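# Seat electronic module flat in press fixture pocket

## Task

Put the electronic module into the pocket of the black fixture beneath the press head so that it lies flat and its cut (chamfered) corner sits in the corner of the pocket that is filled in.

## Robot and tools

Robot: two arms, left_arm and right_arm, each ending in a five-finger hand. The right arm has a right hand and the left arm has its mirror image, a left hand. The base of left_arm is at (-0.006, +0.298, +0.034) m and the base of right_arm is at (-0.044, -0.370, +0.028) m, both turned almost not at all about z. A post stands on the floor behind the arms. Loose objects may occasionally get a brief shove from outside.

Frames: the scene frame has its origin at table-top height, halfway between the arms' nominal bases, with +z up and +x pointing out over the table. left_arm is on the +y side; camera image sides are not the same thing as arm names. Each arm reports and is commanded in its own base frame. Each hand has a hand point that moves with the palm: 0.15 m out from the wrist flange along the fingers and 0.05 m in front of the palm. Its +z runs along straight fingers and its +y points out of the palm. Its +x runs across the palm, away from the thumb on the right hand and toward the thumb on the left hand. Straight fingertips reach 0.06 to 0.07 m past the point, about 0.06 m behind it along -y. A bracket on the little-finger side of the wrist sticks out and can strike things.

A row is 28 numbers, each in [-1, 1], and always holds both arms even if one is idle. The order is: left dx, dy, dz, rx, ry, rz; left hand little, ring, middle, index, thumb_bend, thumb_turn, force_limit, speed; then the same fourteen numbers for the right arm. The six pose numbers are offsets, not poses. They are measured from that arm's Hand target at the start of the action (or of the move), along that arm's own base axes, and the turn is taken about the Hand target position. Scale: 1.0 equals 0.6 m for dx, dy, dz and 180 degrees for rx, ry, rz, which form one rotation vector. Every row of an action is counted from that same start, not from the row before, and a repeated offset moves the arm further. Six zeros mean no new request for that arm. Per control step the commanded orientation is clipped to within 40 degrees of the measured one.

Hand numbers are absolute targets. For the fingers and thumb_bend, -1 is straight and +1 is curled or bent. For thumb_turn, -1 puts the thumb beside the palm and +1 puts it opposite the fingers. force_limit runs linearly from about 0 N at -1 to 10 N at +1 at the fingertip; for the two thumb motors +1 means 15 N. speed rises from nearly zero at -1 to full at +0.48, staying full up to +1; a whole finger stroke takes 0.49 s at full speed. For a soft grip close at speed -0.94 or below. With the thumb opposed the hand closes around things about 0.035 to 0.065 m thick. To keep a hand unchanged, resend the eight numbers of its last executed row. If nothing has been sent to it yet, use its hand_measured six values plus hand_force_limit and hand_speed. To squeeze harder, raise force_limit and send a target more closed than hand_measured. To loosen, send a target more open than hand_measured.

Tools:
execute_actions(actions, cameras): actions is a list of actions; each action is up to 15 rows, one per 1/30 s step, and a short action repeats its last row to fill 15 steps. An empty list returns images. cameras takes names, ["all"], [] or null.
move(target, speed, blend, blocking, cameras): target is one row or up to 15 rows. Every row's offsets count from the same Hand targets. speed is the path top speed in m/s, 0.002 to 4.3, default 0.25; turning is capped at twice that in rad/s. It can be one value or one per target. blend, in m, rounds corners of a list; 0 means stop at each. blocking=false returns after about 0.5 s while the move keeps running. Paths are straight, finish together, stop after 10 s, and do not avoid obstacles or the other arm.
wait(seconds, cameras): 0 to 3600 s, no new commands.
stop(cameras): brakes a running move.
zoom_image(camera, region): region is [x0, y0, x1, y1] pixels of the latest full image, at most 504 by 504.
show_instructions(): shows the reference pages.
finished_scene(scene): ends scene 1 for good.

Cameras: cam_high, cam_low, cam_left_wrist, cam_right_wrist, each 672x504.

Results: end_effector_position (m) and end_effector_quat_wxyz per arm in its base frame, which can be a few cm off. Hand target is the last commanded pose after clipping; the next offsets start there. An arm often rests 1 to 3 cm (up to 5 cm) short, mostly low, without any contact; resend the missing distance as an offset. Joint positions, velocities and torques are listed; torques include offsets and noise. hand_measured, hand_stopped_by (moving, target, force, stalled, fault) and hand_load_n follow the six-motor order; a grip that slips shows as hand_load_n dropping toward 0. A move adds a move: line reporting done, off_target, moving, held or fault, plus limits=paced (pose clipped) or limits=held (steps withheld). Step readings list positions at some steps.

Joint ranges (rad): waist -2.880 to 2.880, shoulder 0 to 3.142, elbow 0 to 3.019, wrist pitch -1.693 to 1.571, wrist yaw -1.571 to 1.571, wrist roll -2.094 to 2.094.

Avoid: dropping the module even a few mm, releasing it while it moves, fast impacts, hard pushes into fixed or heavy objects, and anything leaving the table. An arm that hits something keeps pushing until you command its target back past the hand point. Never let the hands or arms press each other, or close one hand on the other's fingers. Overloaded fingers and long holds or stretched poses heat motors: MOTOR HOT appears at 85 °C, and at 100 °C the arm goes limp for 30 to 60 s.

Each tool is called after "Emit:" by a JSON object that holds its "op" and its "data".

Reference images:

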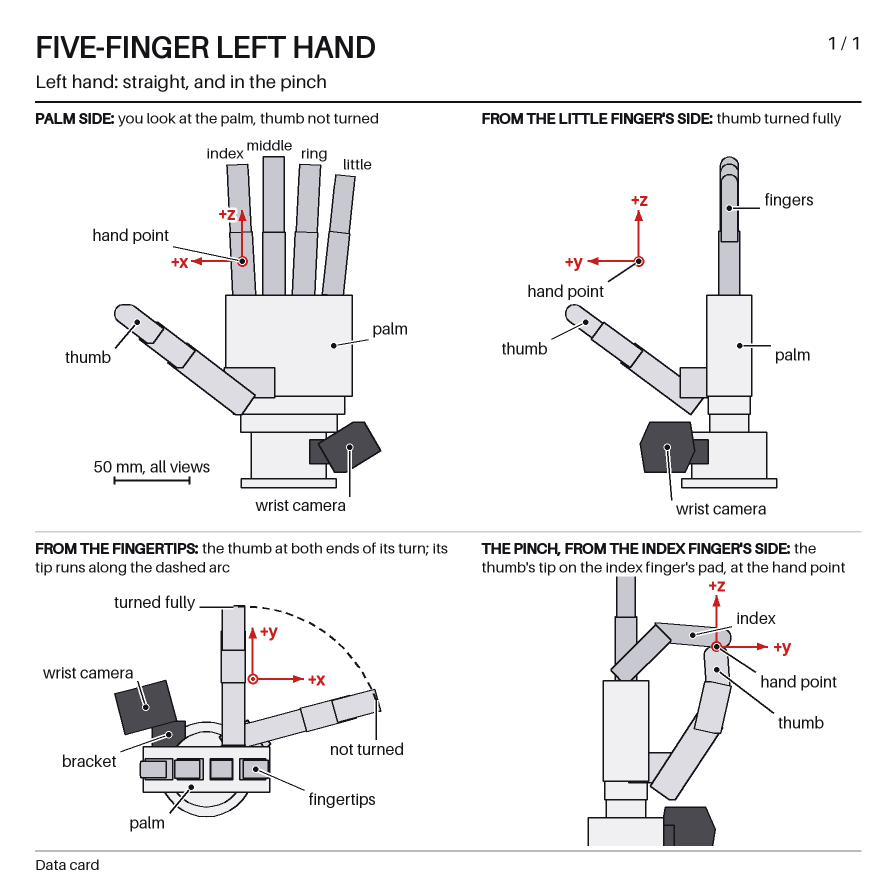

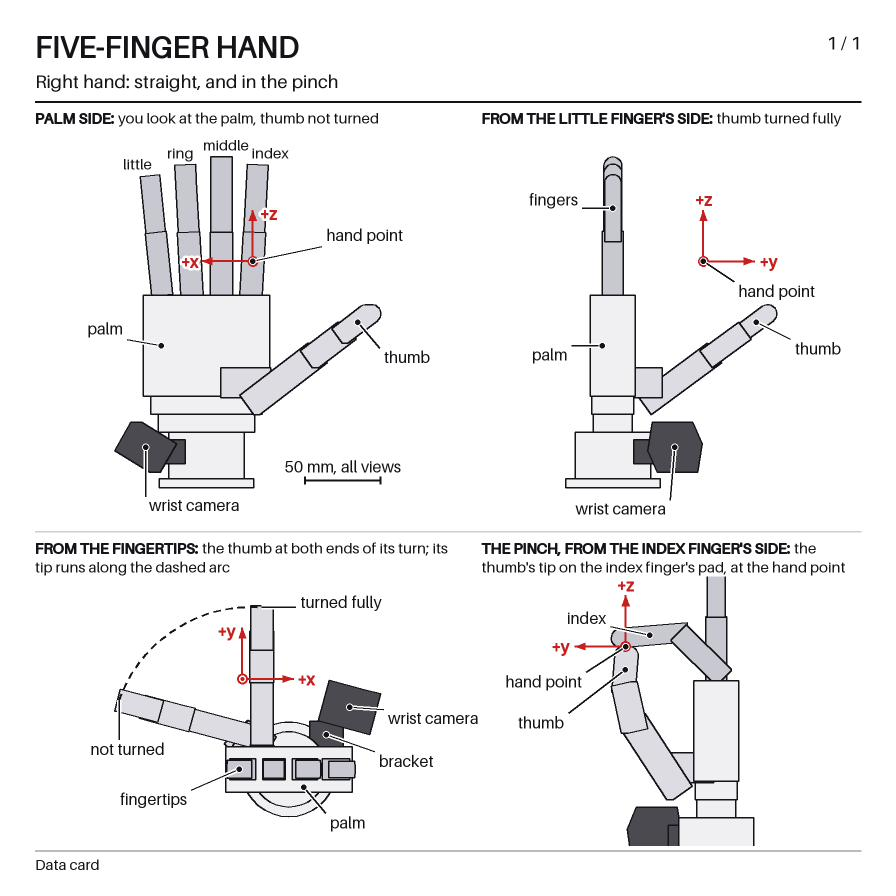

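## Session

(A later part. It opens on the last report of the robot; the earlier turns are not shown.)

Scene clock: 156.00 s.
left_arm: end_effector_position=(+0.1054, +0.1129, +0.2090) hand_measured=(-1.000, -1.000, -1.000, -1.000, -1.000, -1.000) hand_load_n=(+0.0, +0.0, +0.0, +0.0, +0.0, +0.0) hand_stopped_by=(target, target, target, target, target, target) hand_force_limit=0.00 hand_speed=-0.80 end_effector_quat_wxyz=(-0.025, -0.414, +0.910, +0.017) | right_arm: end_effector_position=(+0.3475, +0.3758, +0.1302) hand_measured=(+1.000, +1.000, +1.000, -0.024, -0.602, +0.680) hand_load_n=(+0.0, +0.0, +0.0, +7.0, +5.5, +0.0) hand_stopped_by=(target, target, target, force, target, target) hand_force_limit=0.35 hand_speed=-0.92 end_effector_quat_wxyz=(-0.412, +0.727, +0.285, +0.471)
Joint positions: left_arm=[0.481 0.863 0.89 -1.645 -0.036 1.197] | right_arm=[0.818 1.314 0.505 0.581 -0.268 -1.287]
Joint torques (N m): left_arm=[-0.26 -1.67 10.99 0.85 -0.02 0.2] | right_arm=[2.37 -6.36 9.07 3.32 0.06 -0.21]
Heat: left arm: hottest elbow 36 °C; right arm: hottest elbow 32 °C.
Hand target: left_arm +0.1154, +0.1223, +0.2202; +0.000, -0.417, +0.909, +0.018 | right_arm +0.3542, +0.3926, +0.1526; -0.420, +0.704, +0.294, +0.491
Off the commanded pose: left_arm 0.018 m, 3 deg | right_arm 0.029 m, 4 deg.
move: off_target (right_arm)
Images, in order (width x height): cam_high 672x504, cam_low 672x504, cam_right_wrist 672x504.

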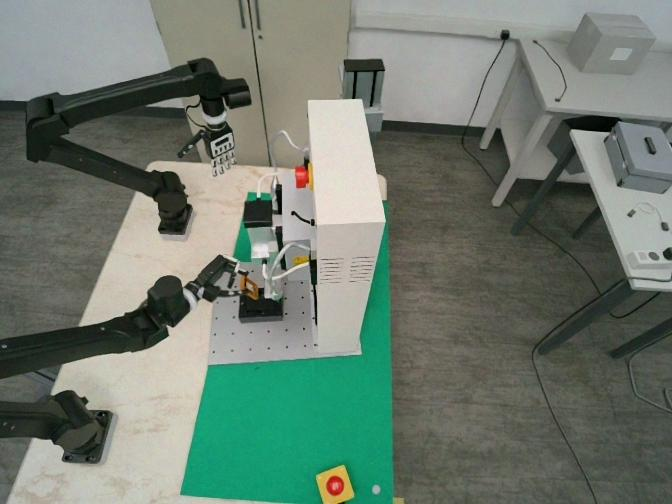

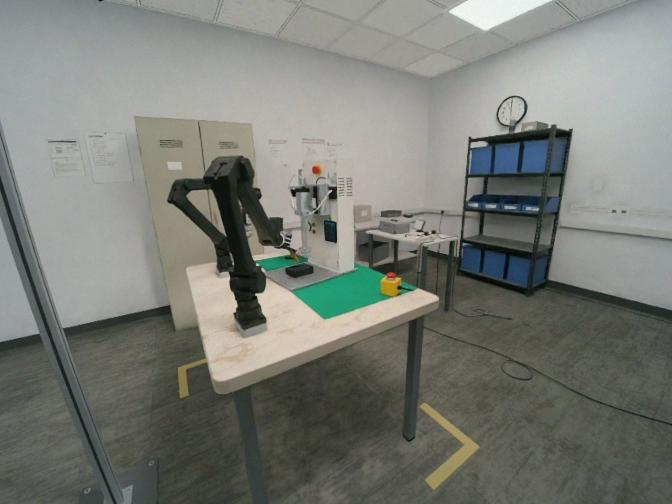

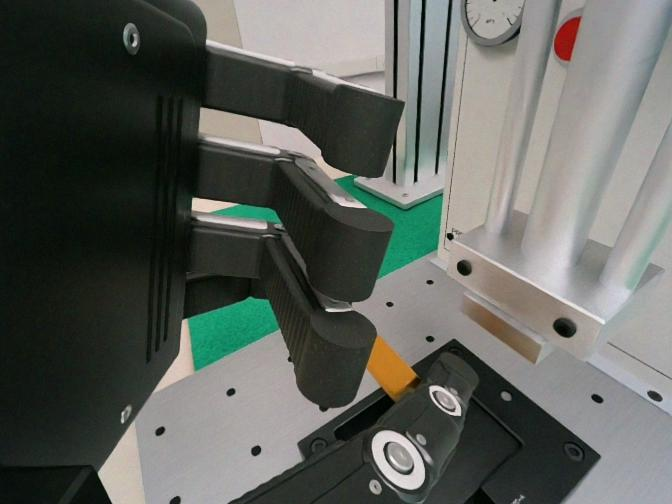

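Emit:
{"op": "move", "data": {"target": [0,0,0,0,0,0,-1,-1,-1,-1,-1,-1,0,-0.8,0.019,-0.034,0,0,0,0,1,1,1,0.12,-0.6,0.68,0.35,-0.92], "speed": 0.05, "cameras": ["cam_right_wrist", "cam_low", "cam_high"]}}

Emit:
{"op": "zoom_image", "data": {"camera": "cam_high", "region": [215, 270, 295, 330]}}

Emit:
{"op": "zoom_image", "data": {"camera": "cam_low", "region": [270, 230, 330, 290]}}

Scene clock: 157.77 s.
left_arm: end_effector_position=(+0.1054, +0.1129, +0.2090) hand_measured=(-1.000, -1.000, -1.000, -1.000, -1.000, -1.000) hand_load_n=(+0.0, +0.0, +0.0, +0.0, +0.0, +0.0) hand_stopped_by=(target, target, target, target, target, target) hand_force_limit=0.00 hand_speed=-0.80 end_effector_quat_wxyz=(-0.025, -0.414, +0.910, +0.017) | right_arm: end_effector_position=(+0.3564, +0.3672, +0.1309) hand_measured=(+1.000, +1.000, +1.000, -0.024, -0.602, +0.680) hand_load_n=(+0.0, +0.0, +0.0, +7.0, +5.5, +0.0) hand_stopped_by=(target, target, target, force, target, target) hand_force_limit=0.35 hand_speed=-0.92 end_effector_quat_wxyz=(-0.416, +0.724, +0.289, +0.469)
Joint positions: left_arm=[0.481 0.863 0.89 -1.645 -0.036 1.197] | right_arm=[0.772 1.314 0.505 0.581 -0.326 -1.299]
Joint torques (N m): left_arm=[-0.32 -1.67 10.99 0.84 -0.02 0.19] | right_arm=[0.79 -7.41 8.03 3.03 -0.25 -0.21]
Heat: left arm: hottest elbow 36 °C; right arm: hottest elbow 32 °C.
Hand target: left_arm +0.1154, +0.1223, +0.2202; +0.000, -0.417, +0.909, +0.018 | right_arm +0.3656, +0.3722, +0.1526; -0.420, +0.704, +0.294, +0.491
Off the commanded pose: left_arm 0.018 m, 3 deg | right_arm 0.024 m, 4 deg.
move: off_target (right_arm)
Images, in order (width x height): cam_high 672x504, cam_low 672x504, cam_right_wrist 672x504.

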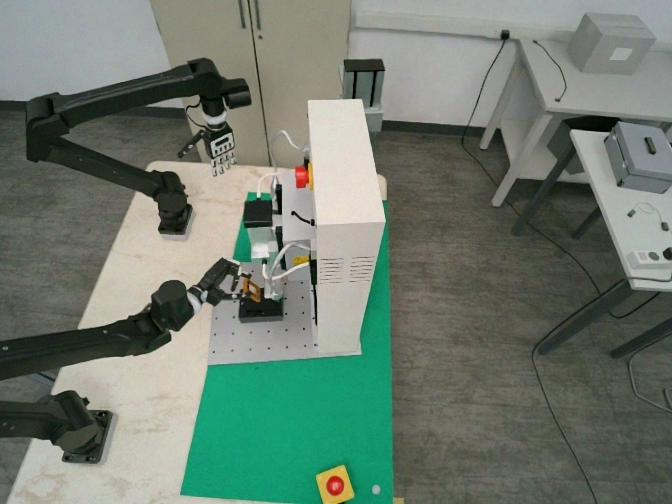

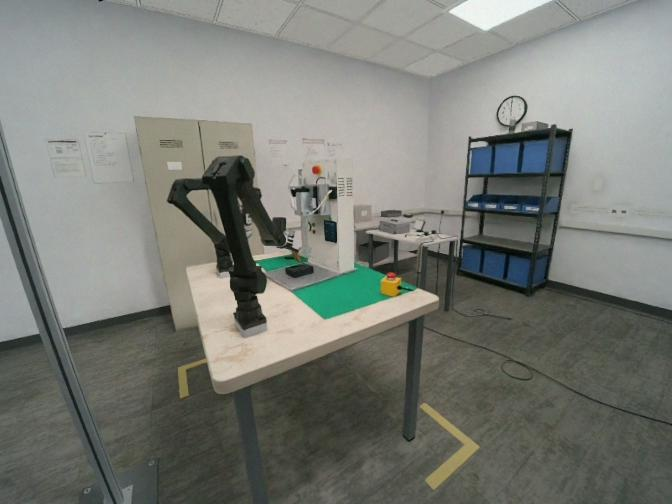

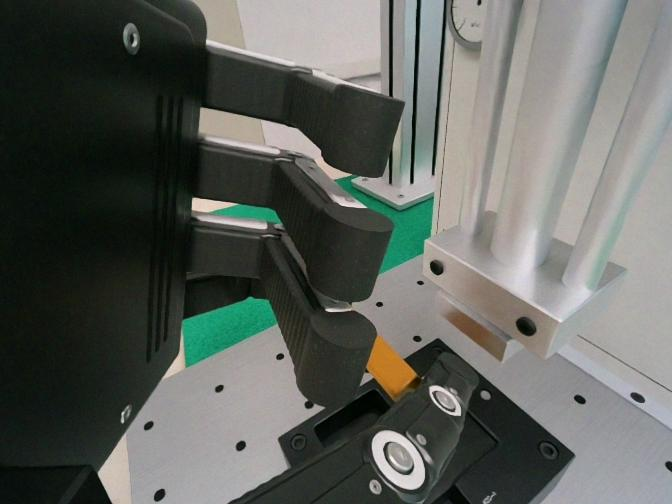

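Scaled by 6.300 from the camera's image (finer frame: 960x720).

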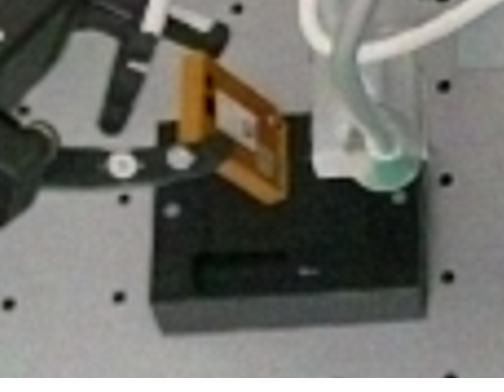

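Scaled by 8.400 from the camera's image (finer frame: 960x720).

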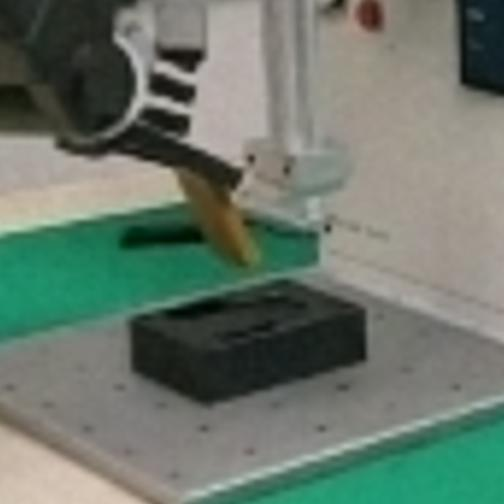

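Emit:
{"op": "move", "data": {"target": [0,0,0,0,0,0,-1,-1,-1,-1,-1,-1,0,-0.8,0.002,-0.023,0,0,0,0,1,1,1,0.12,-0.6,0.68,0.35,-0.92], "speed": 0.05, "cameras": ["cam_right_wrist", "cam_low", "cam_high"]}}

Emit:
{"op": "zoom_image", "data": {"camera": "cam_high", "region": [215, 270, 295, 330]}}

Emit:
{"op": "zoom_image", "data": {"camera": "cam_low", "region": [270, 230, 330, 290]}}

Scene clock: 159.20 s.
left_arm: end_effector_position=(+0.1054, +0.1129, +0.2090) hand_measured=(-1.000, -1.000, -1.000, -1.000, -1.000, -1.000) hand_load_n=(+0.0, +0.0, +0.0, +0.0, +0.0, +0.0) hand_stopped_by=(target, target, target, target, target, target) hand_force_limit=0.00 hand_speed=-0.80 end_effector_quat_wxyz=(-0.025, -0.414, +0.910, +0.017) | right_arm: end_effector_position=(+0.3611, +0.3622, +0.1373) hand_measured=(+1.000, +1.000, +1.000, -0.024, -0.602, +0.680) hand_load_n=(+0.0, +0.0, +0.0, +7.0, +5.5, -0.5) hand_stopped_by=(target, target, target, force, target, target) hand_force_limit=0.35 hand_speed=-0.92 end_effector_quat_wxyz=(-0.421, +0.718, +0.291, +0.472)
Joint positions: left_arm=[0.481 0.863 0.89 -1.645 -0.036 1.197] | right_arm=[0.746 1.302 0.505 0.581 -0.36 -1.305]
Joint torques (N m): left_arm=[-0.26 -1.73 10.99 0.85 -0.02 0.2] | right_arm=[0.73 -8.35 6.74 2.77 -0.24 -0.21]
Heat: left arm: hottest elbow 36 °C; right arm: hottest elbow 32 °C.
Hand target: left_arm +0.1154, +0.1223, +0.2202; +0.000, -0.417, +0.909, +0.018 | right_arm +0.3668, +0.3584, +0.1526; -0.420, +0.704, +0.294, +0.491
Off the commanded pose: left_arm 0.018 m, 3 deg | right_arm 0.017 m, 3 deg.
move: off_target (right_arm)
Images, in order (width x height): cam_high 672x504, cam_low 672x504, cam_right_wrist 672x504.

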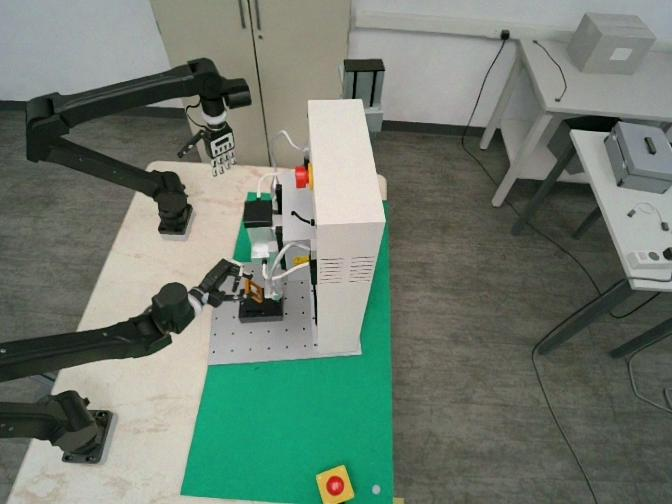

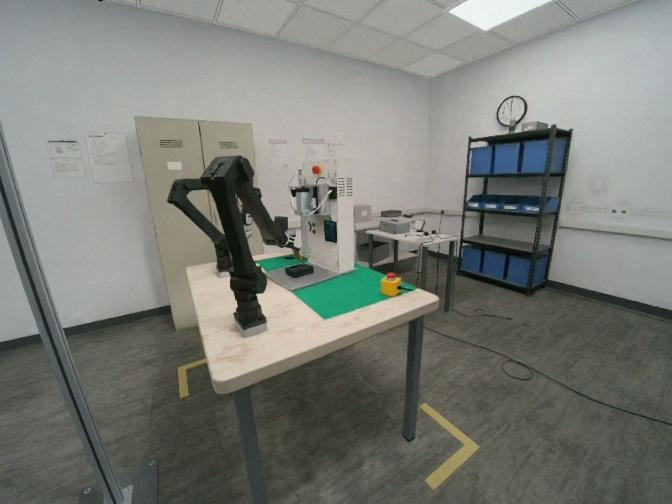

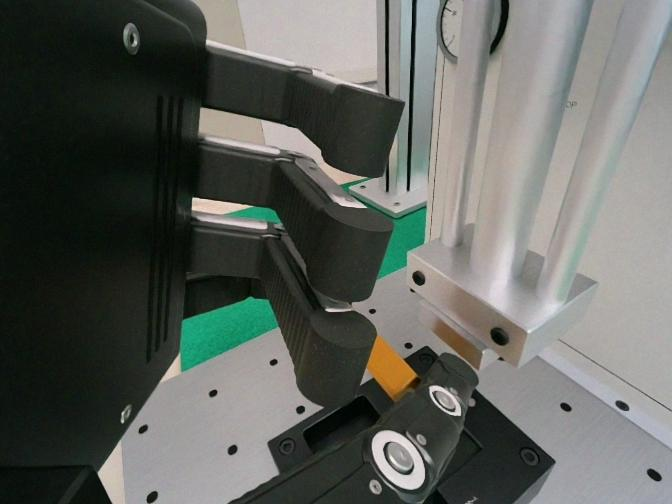

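Scaled by 6.300 from the camera's image (finer frame: 960x720).

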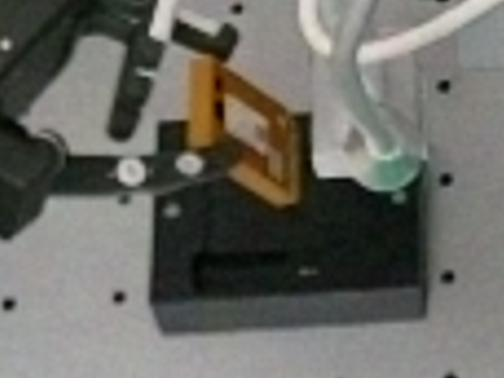

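Scaled by 8.400 from the camera's image (finer frame: 960x720).

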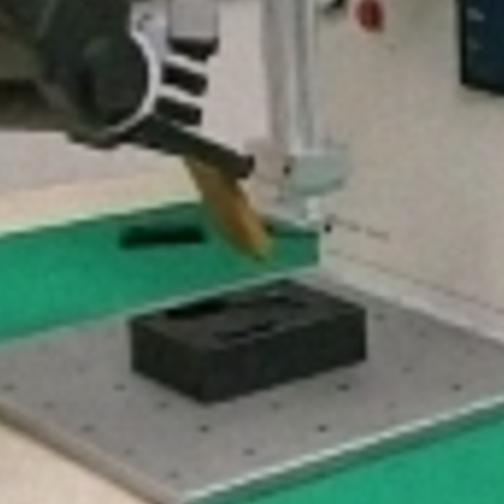

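Emit:
{"op": "move", "data": {"target": [0,0,0,0,0,0,-1,-1,-1,-1,-1,-1,0,-0.8,-0.01,-0.016,-0.03,0,0,0.0167,1,1,1,0.12,-0.6,0.68,0.35,-0.92], "speed": 0.05, "cameras": ["cam_right_wrist", "cam_low", "cam_high"]}}

Emit:
{"op": "zoom_image", "data": {"camera": "cam_high", "region": [215, 270, 295, 330]}}

Emit:
{"op": "zoom_image", "data": {"camera": "cam_low", "region": [270, 230, 330, 290]}}

Scene clock: 160.83 s.
left_arm: end_effector_position=(+0.1054, +0.1129, +0.2090) hand_measured=(-1.000, -1.000, -1.000, -1.000, -1.000, -1.000) hand_load_n=(+0.0, +0.0, +0.0, -0.5, +0.0, +0.0) hand_stopped_by=(target, target, target, target, target, target) hand_force_limit=0.00 hand_speed=-0.80 end_effector_quat_wxyz=(-0.025, -0.414, +0.910, +0.017) | right_arm: end_effector_position=(+0.3544, +0.3537, +0.1315) hand_measured=(+1.000, +1.000, +1.000, -0.024, -0.602, +0.680) hand_load_n=(+0.0, +0.0, +0.0, +7.0, +5.5, -0.5) hand_stopped_by=(target, target, target, force, target, target) hand_force_limit=0.35 hand_speed=-0.92 end_effector_quat_wxyz=(-0.437, +0.704, +0.310, +0.466)
Joint positions: left_arm=[0.481 0.863 0.89 -1.645 -0.036 1.197] | right_arm=[0.707 1.302 0.467 0.63 -0.452 -1.324]
Joint torques (N m): left_arm=[-0.32 -1.73 10.99 0.85 -0.01 0.2] | right_arm=[0.62 -6.01 6.16 3.28 -0.26 -0.21]
Heat: left arm: hottest elbow 36 °C; right arm: hottest elbow 32 °C.
Hand target: left_arm +0.1154, +0.1223, +0.2202; +0.000, -0.417, +0.909, +0.018 | right_arm +0.3608, +0.3488, +0.1346; -0.433, +0.696, +0.313, +0.480
Off the commanded pose: left_arm 0.018 m, 3 deg | right_arm 0.009 m, 2 deg.
move: done
Images, in order (width x height): cam_high 672x504, cam_low 672x504, cam_right_wrist 672x504.

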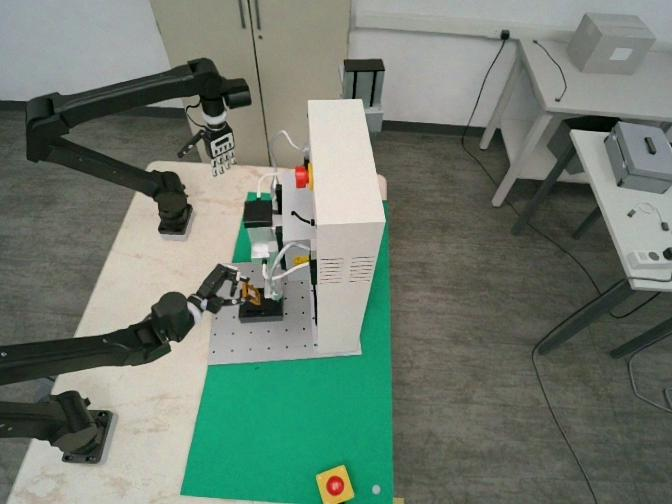

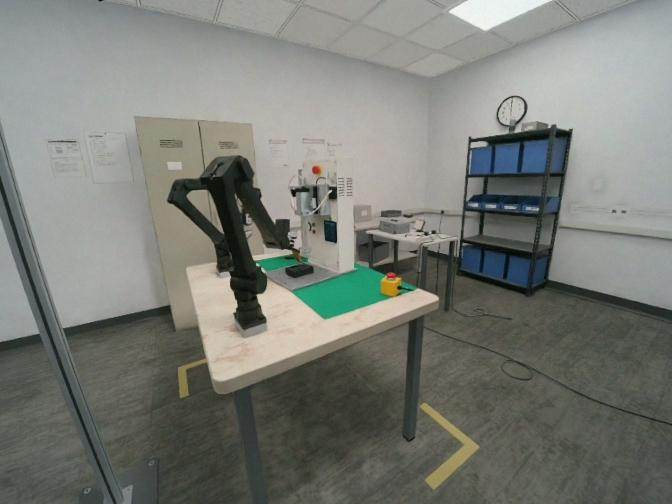

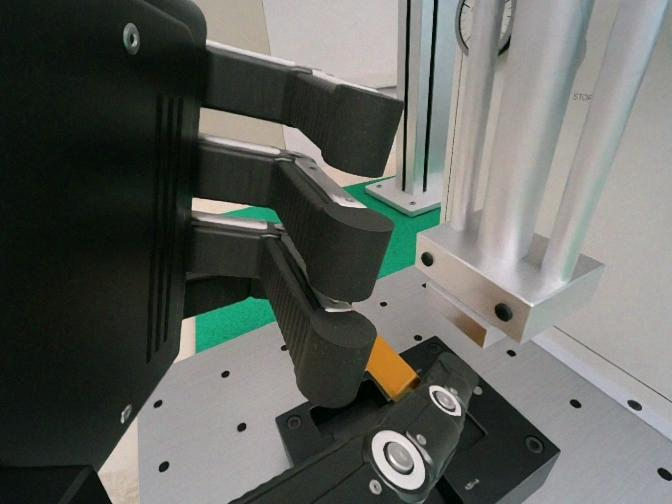

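Scaled by 6.300 from the camera's image (finer frame: 960x720).

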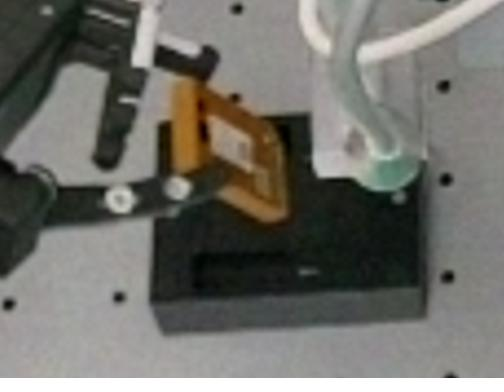

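Scaled by 8.400 from the camera's image (finer frame: 960x720).

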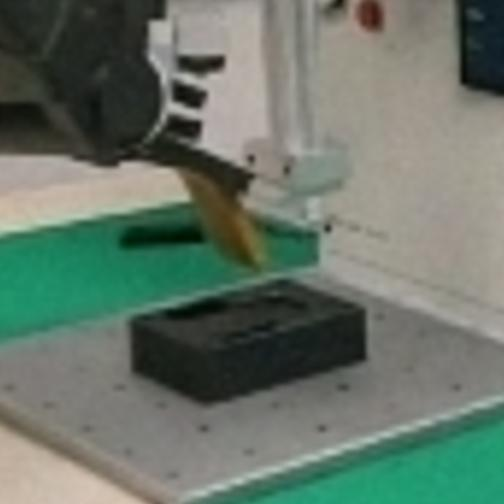

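Emit:
{"op": "move", "data": {"target": [0,0,0,0,0,0,-1,-1,-1,-1,-1,-1,0,-0.8,0.0005,-0.005,-0.035,-0.017,-0.001,0.006,1,1,1,0.12,-0.6,0.68,0.35,-0.92], "speed": 0.05, "cameras": ["cam_right_wrist", "cam_low", "cam_high"]}}

Emit:
{"op": "zoom_image", "data": {"camera": "cam_high", "region": [215, 270, 295, 330]}}

Emit:
{"op": "zoom_image", "data": {"camera": "cam_low", "region": [270, 230, 330, 290]}}

Scene clock: 163.10 s.
left_arm: end_effector_position=(+0.1054, +0.1129, +0.2090) hand_measured=(-1.000, -1.000, -1.000, -1.000, -1.000, -1.000) hand_load_n=(+0.0, +0.0, +0.0, +0.0, +0.0, +0.0) hand_stopped_by=(target, target, target, target, target, target) hand_force_limit=0.00 hand_speed=-0.80 end_effector_quat_wxyz=(-0.025, -0.414, +0.910, +0.017) | right_arm: end_effector_position=(+0.3563, +0.3530, +0.1172) hand_measured=(+1.000, +1.000, +1.000, -0.024, -0.602, +0.680) hand_load_n=(+0.0, +0.0, +0.0, +7.0, +5.5, +0.0) hand_stopped_by=(target, target, target, force, target, target) hand_force_limit=0.35 hand_speed=-0.92 end_effector_quat_wxyz=(-0.425, +0.705, +0.330, +0.462)
Joint positions: left_arm=[0.481 0.863 0.89 -1.645 -0.036 1.197] | right_arm=[0.701 1.337 0.467 0.63 -0.469 -1.376]
Joint torques (N m): left_arm=[-0.32 -1.67 11 0.85 -0.02 0.2] | right_arm=[0.67 -6.07 5.64 2.67 -0.29 -0.21]
Heat: left arm: hottest elbow 36 °C; right arm: hottest elbow 32 °C.
Hand target: left_arm +0.1154, +0.1223, +0.2202; +0.000, -0.417, +0.909, +0.018 | right_arm +0.3611, +0.3458, +0.1136; -0.418, +0.703, +0.333, +0.468
Off the commanded pose: left_arm 0.018 m, 3 deg | right_arm 0.009 m, 1 deg.
move: done
Images, in order (width x height): cam_high 672x504, cam_low 672x504, cam_right_wrist 672x504.

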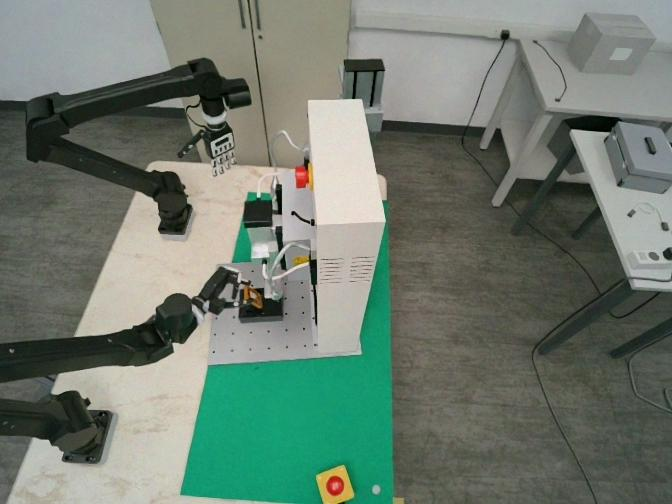

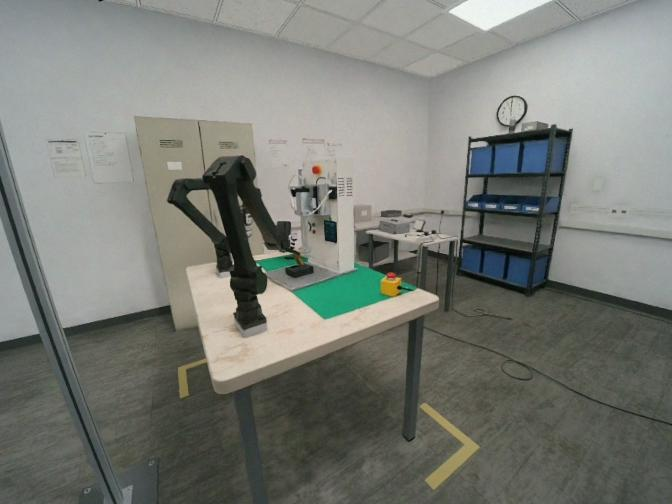

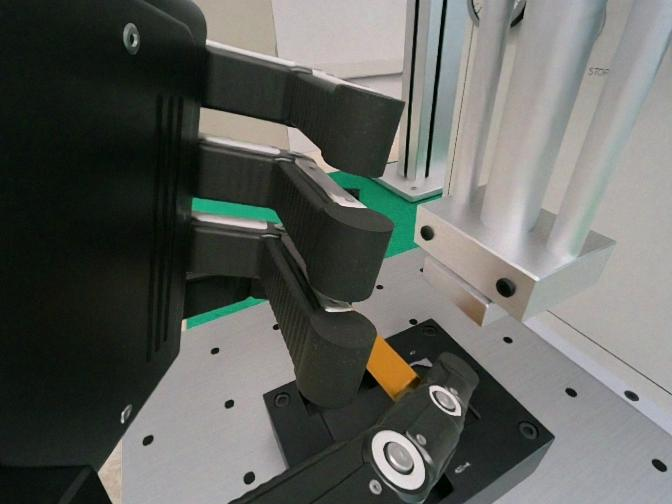

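Scaled by 6.300 from the camera's image (finer frame: 960x720).

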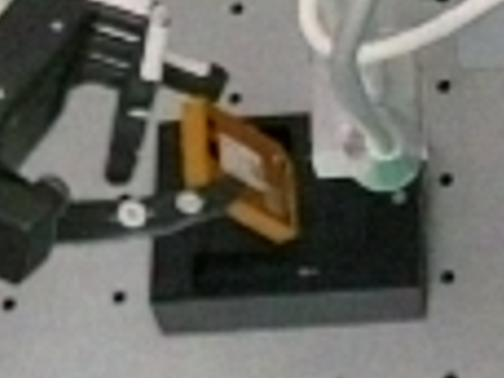

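Scaled by 8.400 from the camera's image (finer frame: 960x720).

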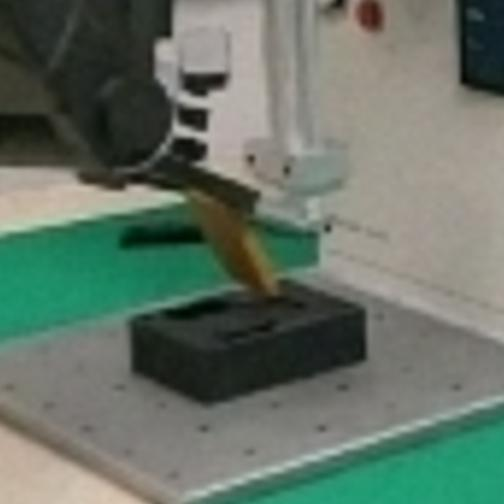

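Emit:
{"op": "move", "data": {"target": [0,0,0,0,0,0,-1,-1,-1,-1,-1,-1,0,-0.8,0,0.02,0,0,0,-0.028,1,1,1,0.12,-0.6,0.68,0.35,-0.92], "speed": 0.05, "cameras": ["cam_low", "cam_high"]}}

Emit:
{"op": "zoom_image", "data": {"camera": "cam_high", "region": [225, 275, 285, 325]}}

Emit:
{"op": "zoom_image", "data": {"camera": "cam_low", "region": [270, 230, 330, 290]}}

Scene clock: 165.37 s.
left_arm: end_effector_position=(+0.1054, +0.1129, +0.2090) hand_measured=(-1.000, -1.000, -1.000, -1.000, -1.000, -1.000) hand_load_n=(+0.0, +0.0, +0.0, +0.0, +0.0, +0.0) hand_stopped_by=(target, target, target, target, target, target) hand_force_limit=0.00 hand_speed=-0.80 end_effector_quat_wxyz=(-0.025, -0.414, +0.910, +0.017) | right_arm: end_effector_position=(+0.3642, +0.3484, +0.1089) hand_measured=(+1.000, +1.000, +1.000, -0.024, -0.602, +0.680) hand_load_n=(+0.0, +0.0, +0.0, +7.0, +5.5, +0.0) hand_stopped_by=(target, target, target, force, target, target) hand_force_limit=0.35 hand_speed=-0.92 end_effector_quat_wxyz=(-0.388, +0.727, +0.298, +0.481)
Joint positions: left_arm=[0.481 0.863 0.89 -1.645 -0.036 1.197] | right_arm=[0.744 1.355 0.467 0.639 -0.314 -1.359]
Joint torques (N m): left_arm=[-0.32 -1.67 10.99 0.85 -0.02 0.19] | right_arm=[2.43 -6.07 6.43 3.26 0.09 0.04]
Heat: left arm: hottest elbow 36 °C; right arm: hottest elbow 31 °C.
Hand target: left_arm +0.1154, +0.1223, +0.2202; +0.000, -0.417, +0.909, +0.018 | right_arm +0.3611, +0.3578, +0.1136; -0.397, +0.717, +0.301, +0.486
Off the commanded pose: left_arm 0.018 m, 3 deg | right_arm 0.011 m, 2 deg.
move: off_target (right_arm)
Images, in order (width x height): cam_high 672x504, cam_low 672x504.

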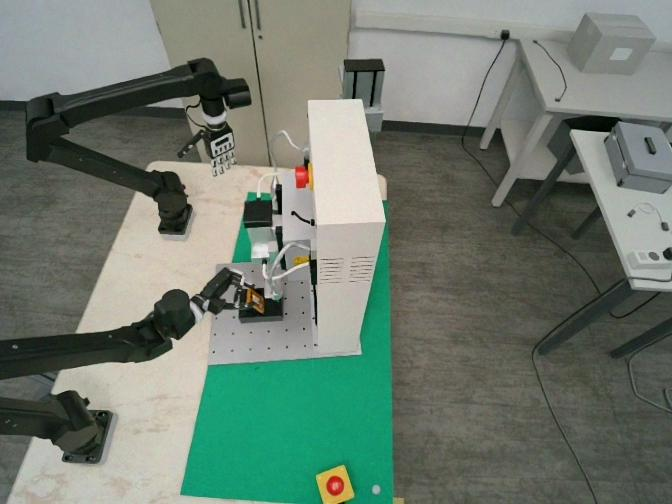

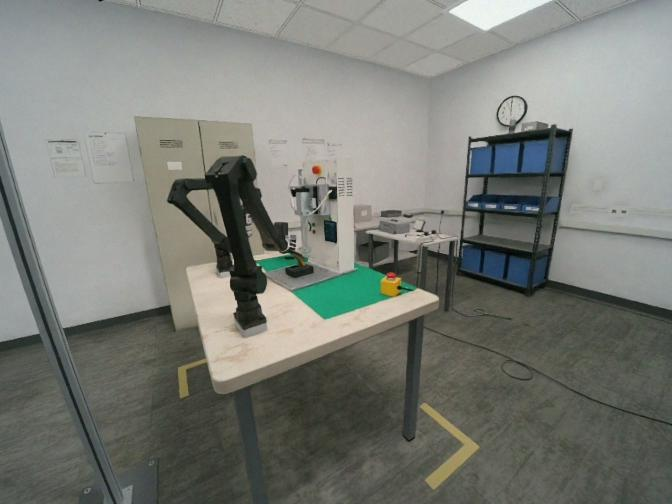

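Scaled by 8.400 from the camera's image (finer frame: 960x720).

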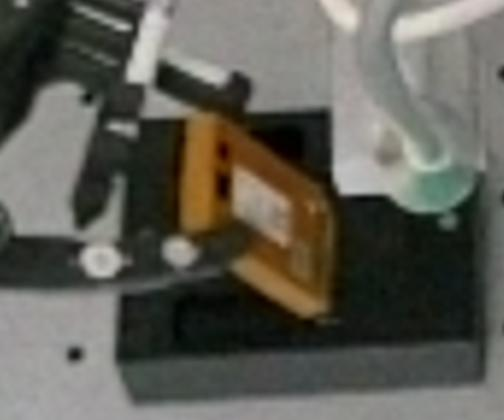

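Scaled by 8.400 from the camera's image (finer frame: 960x720).

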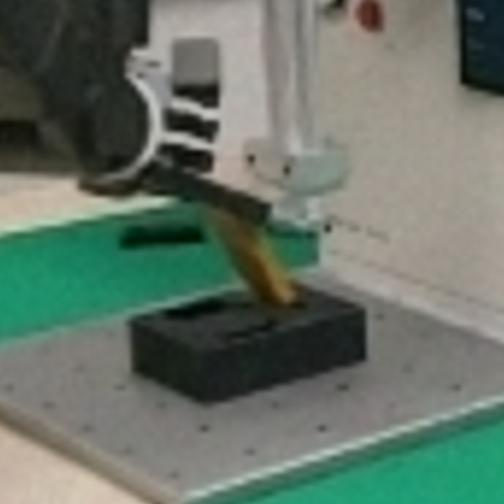

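Emit:
{"op": "move", "data": {"target": [0,0,0,0,0,0,-1,-1,-1,-1,-1,-1,0,-0.8,-0.0155,0.028,0.01,0,0,0,1,1,1,0.12,-0.6,0.68,0.35,-0.92], "speed": 0.05, "cameras": ["cam_low", "cam_high"]}}

Emit:
{"op": "zoom_image", "data": {"camera": "cam_high", "region": [225, 275, 285, 325]}}

Emit:
{"op": "zoom_image", "data": {"camera": "cam_low", "region": [270, 230, 330, 290]}}

Scene clock: 167.13 s.
left_arm: end_effector_position=(+0.1054, +0.1129, +0.2090) hand_measured=(-1.000, -1.000, -1.000, -1.000, -1.000, -1.000) hand_load_n=(+0.0, +0.0, +0.0, +0.0, +0.0, +0.0) hand_stopped_by=(target, target, target, target, target, target) hand_force_limit=0.00 hand_speed=-0.80 end_effector_quat_wxyz=(-0.025, -0.414, +0.910, +0.017) | right_arm: end_effector_position=(+0.3505, +0.3620, +0.1082) hand_measured=(+1.000, +1.000, +1.000, -0.024, -0.602, +0.680) hand_load_n=(+0.0, +0.0, +0.0, +7.0, +6.0, +0.0) hand_stopped_by=(target, target, target, force, target, target) hand_force_limit=0.35 hand_speed=-0.92 end_effector_quat_wxyz=(-0.388, +0.728, +0.299, +0.480)
Joint positions: left_arm=[0.481 0.863 0.89 -1.645 -0.036 1.197] | right_arm=[0.804 1.355 0.467 0.639 -0.257 -1.345]
Joint torques (N m): left_arm=[-0.26 -1.73 10.97 0.85 -0.02 0.2] | right_arm=[2.49 -6.65 7.79 2.45 0.09 0.04]
Heat: left arm: hottest elbow 36 °C; right arm: hottest elbow 31 °C.
Hand target: left_arm +0.1154, +0.1223, +0.2202; +0.000, -0.417, +0.909, +0.018 | right_arm +0.3518, +0.3746, +0.1196; -0.397, +0.717, +0.301, +0.486
Off the commanded pose: left_arm 0.018 m, 3 deg | right_arm 0.017 m, 2 deg.
move: off_target (right_arm)
Images, in order (width x height): cam_high 672x504, cam_low 672x504.

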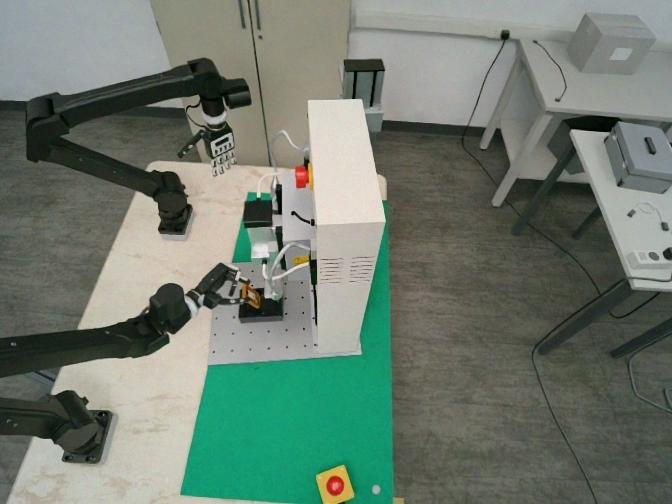

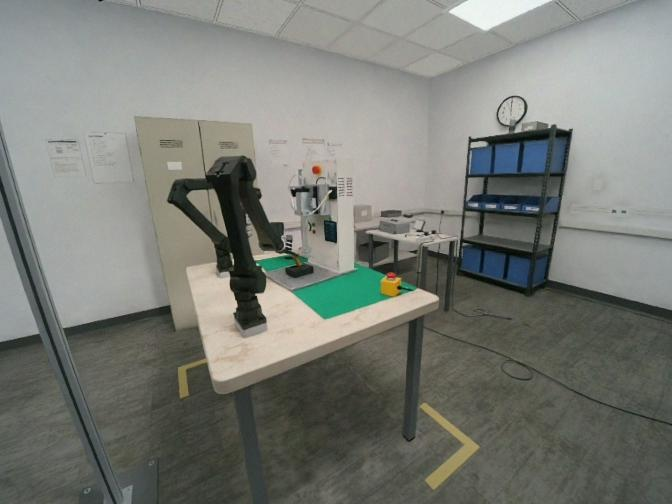

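Scaled by 8.400 from the camera's image (finer frame: 960x720).

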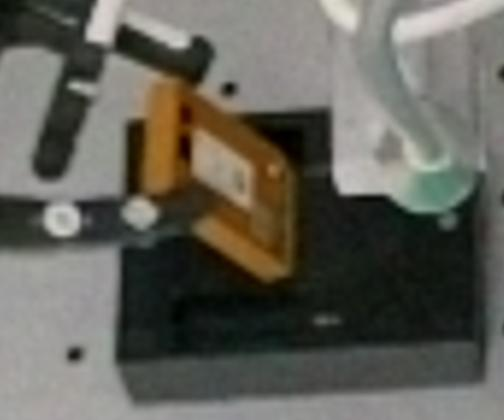

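Scaled by 8.400 from the camera's image (finer frame: 960x720).

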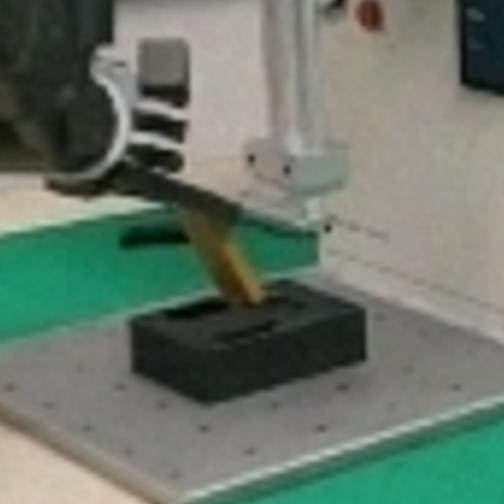

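Emit:
{"op": "move", "data": {"target": [0,0,0,0,0,0,-1,-1,-1,-1,-1,-1,0,-0.8,0,-0.002,-0.025,0,0,0,1,1,1,0.12,-0.6,0.68,0.35,-0.92], "speed": 0.04, "cameras": ["cam_low", "cam_high", "cam_right_wrist"]}}

Emit:
{"op": "zoom_image", "data": {"camera": "cam_high", "region": [225, 275, 285, 325]}}

Emit:
{"op": "zoom_image", "data": {"camera": "cam_low", "region": [270, 230, 330, 290]}}

Emit:
{"op": "zoom_image", "data": {"camera": "cam_right_wrist", "region": [250, 280, 600, 504]}}

Scene clock: 168.43 s.
left_arm: end_effector_position=(+0.1054, +0.1129, +0.2090) hand_measured=(-1.000, -1.000, -1.000, -1.000, -1.000, -1.000) hand_load_n=(+0.0, +0.0, +0.0, +0.0, +0.0, +0.0) hand_stopped_by=(target, target, target, target, target, target) hand_force_limit=0.00 hand_speed=-0.80 end_effector_quat_wxyz=(-0.025, -0.414, +0.910, +0.017) | right_arm: end_effector_position=(+0.3531, +0.3646, +0.0981) hand_measured=(+1.000, +1.000, +1.000, -0.024, -0.602, +0.680) hand_load_n=(+0.0, +0.0, +0.0, +7.0, +5.5, +0.0) hand_stopped_by=(target, target, target, force, target, target) hand_force_limit=0.35 hand_speed=-0.92 end_effector_quat_wxyz=(-0.388, +0.728, +0.299, +0.480)
Joint positions: left_arm=[0.481 0.863 0.89 -1.645 -0.036 1.197] | right_arm=[0.804 1.4 0.467 0.684 -0.257 -1.345]
Joint torques (N m): left_arm=[-0.32 -1.73 10.99 0.85 -0.02 0.2] | right_arm=[2.14 -6.65 6.38 3.3 -0.03 0.02]
Heat: left arm: hottest elbow 36 °C; right arm: hottest elbow 31 °C.
Hand target: left_arm +0.1154, +0.1223, +0.2202; +0.000, -0.417, +0.909, +0.018 | right_arm +0.3518, +0.3734, +0.1046; -0.397, +0.717, +0.301, +0.486
Off the commanded pose: left_arm 0.018 m, 3 deg | right_arm 0.011 m, 2 deg.
move: off_target (right_arm)
Images, in order (width x height): cam_high 672x504, cam_low 672x504, cam_right_wrist 672x504.

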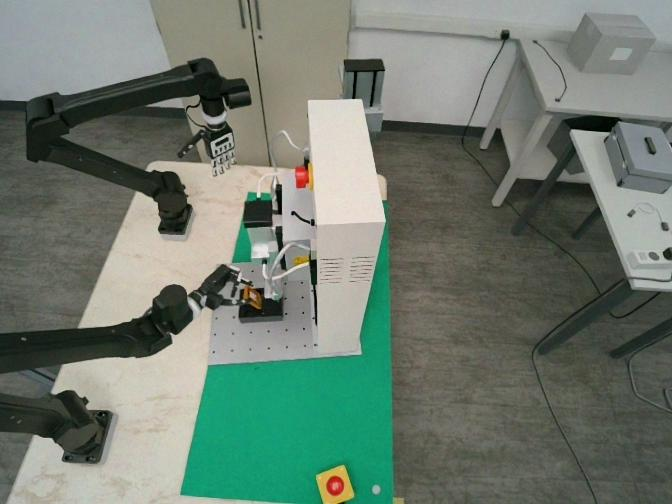

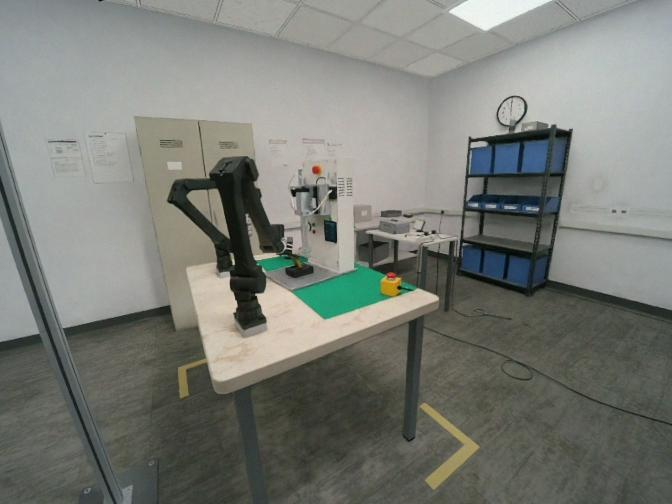

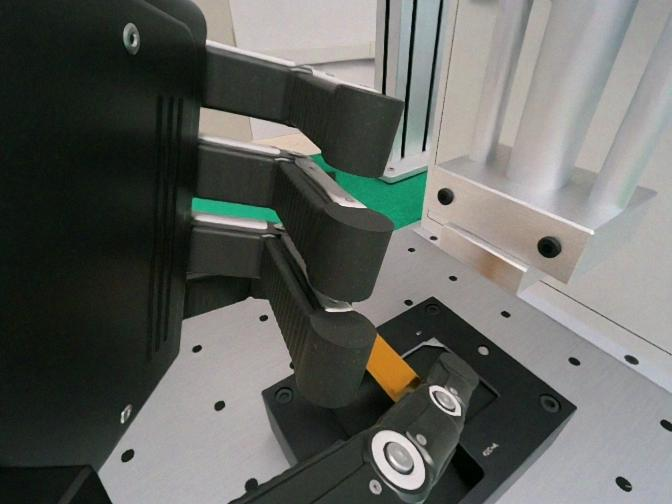

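Scaled by 8.400 from the camera's image (finer frame: 960x720).

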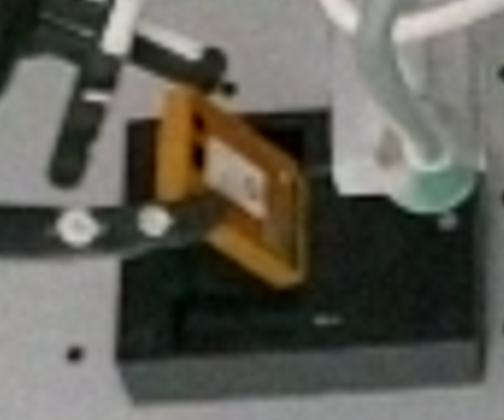

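Scaled by 8.400 from the camera's image (finer frame: 960x720).

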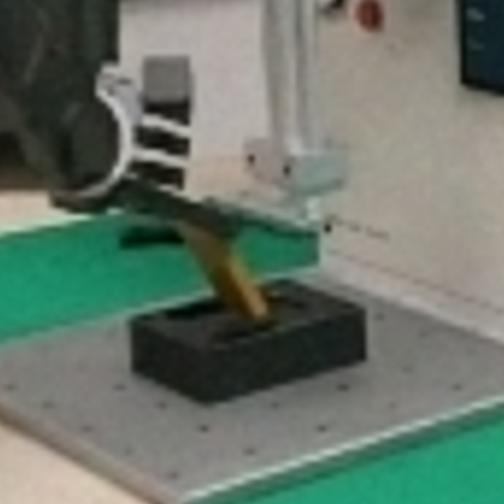

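Scaled by 1.440 from the camera's image (finer frame: 960x720).

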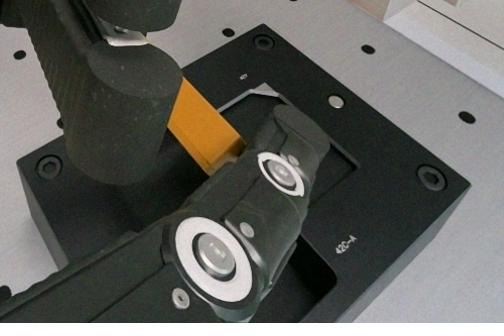

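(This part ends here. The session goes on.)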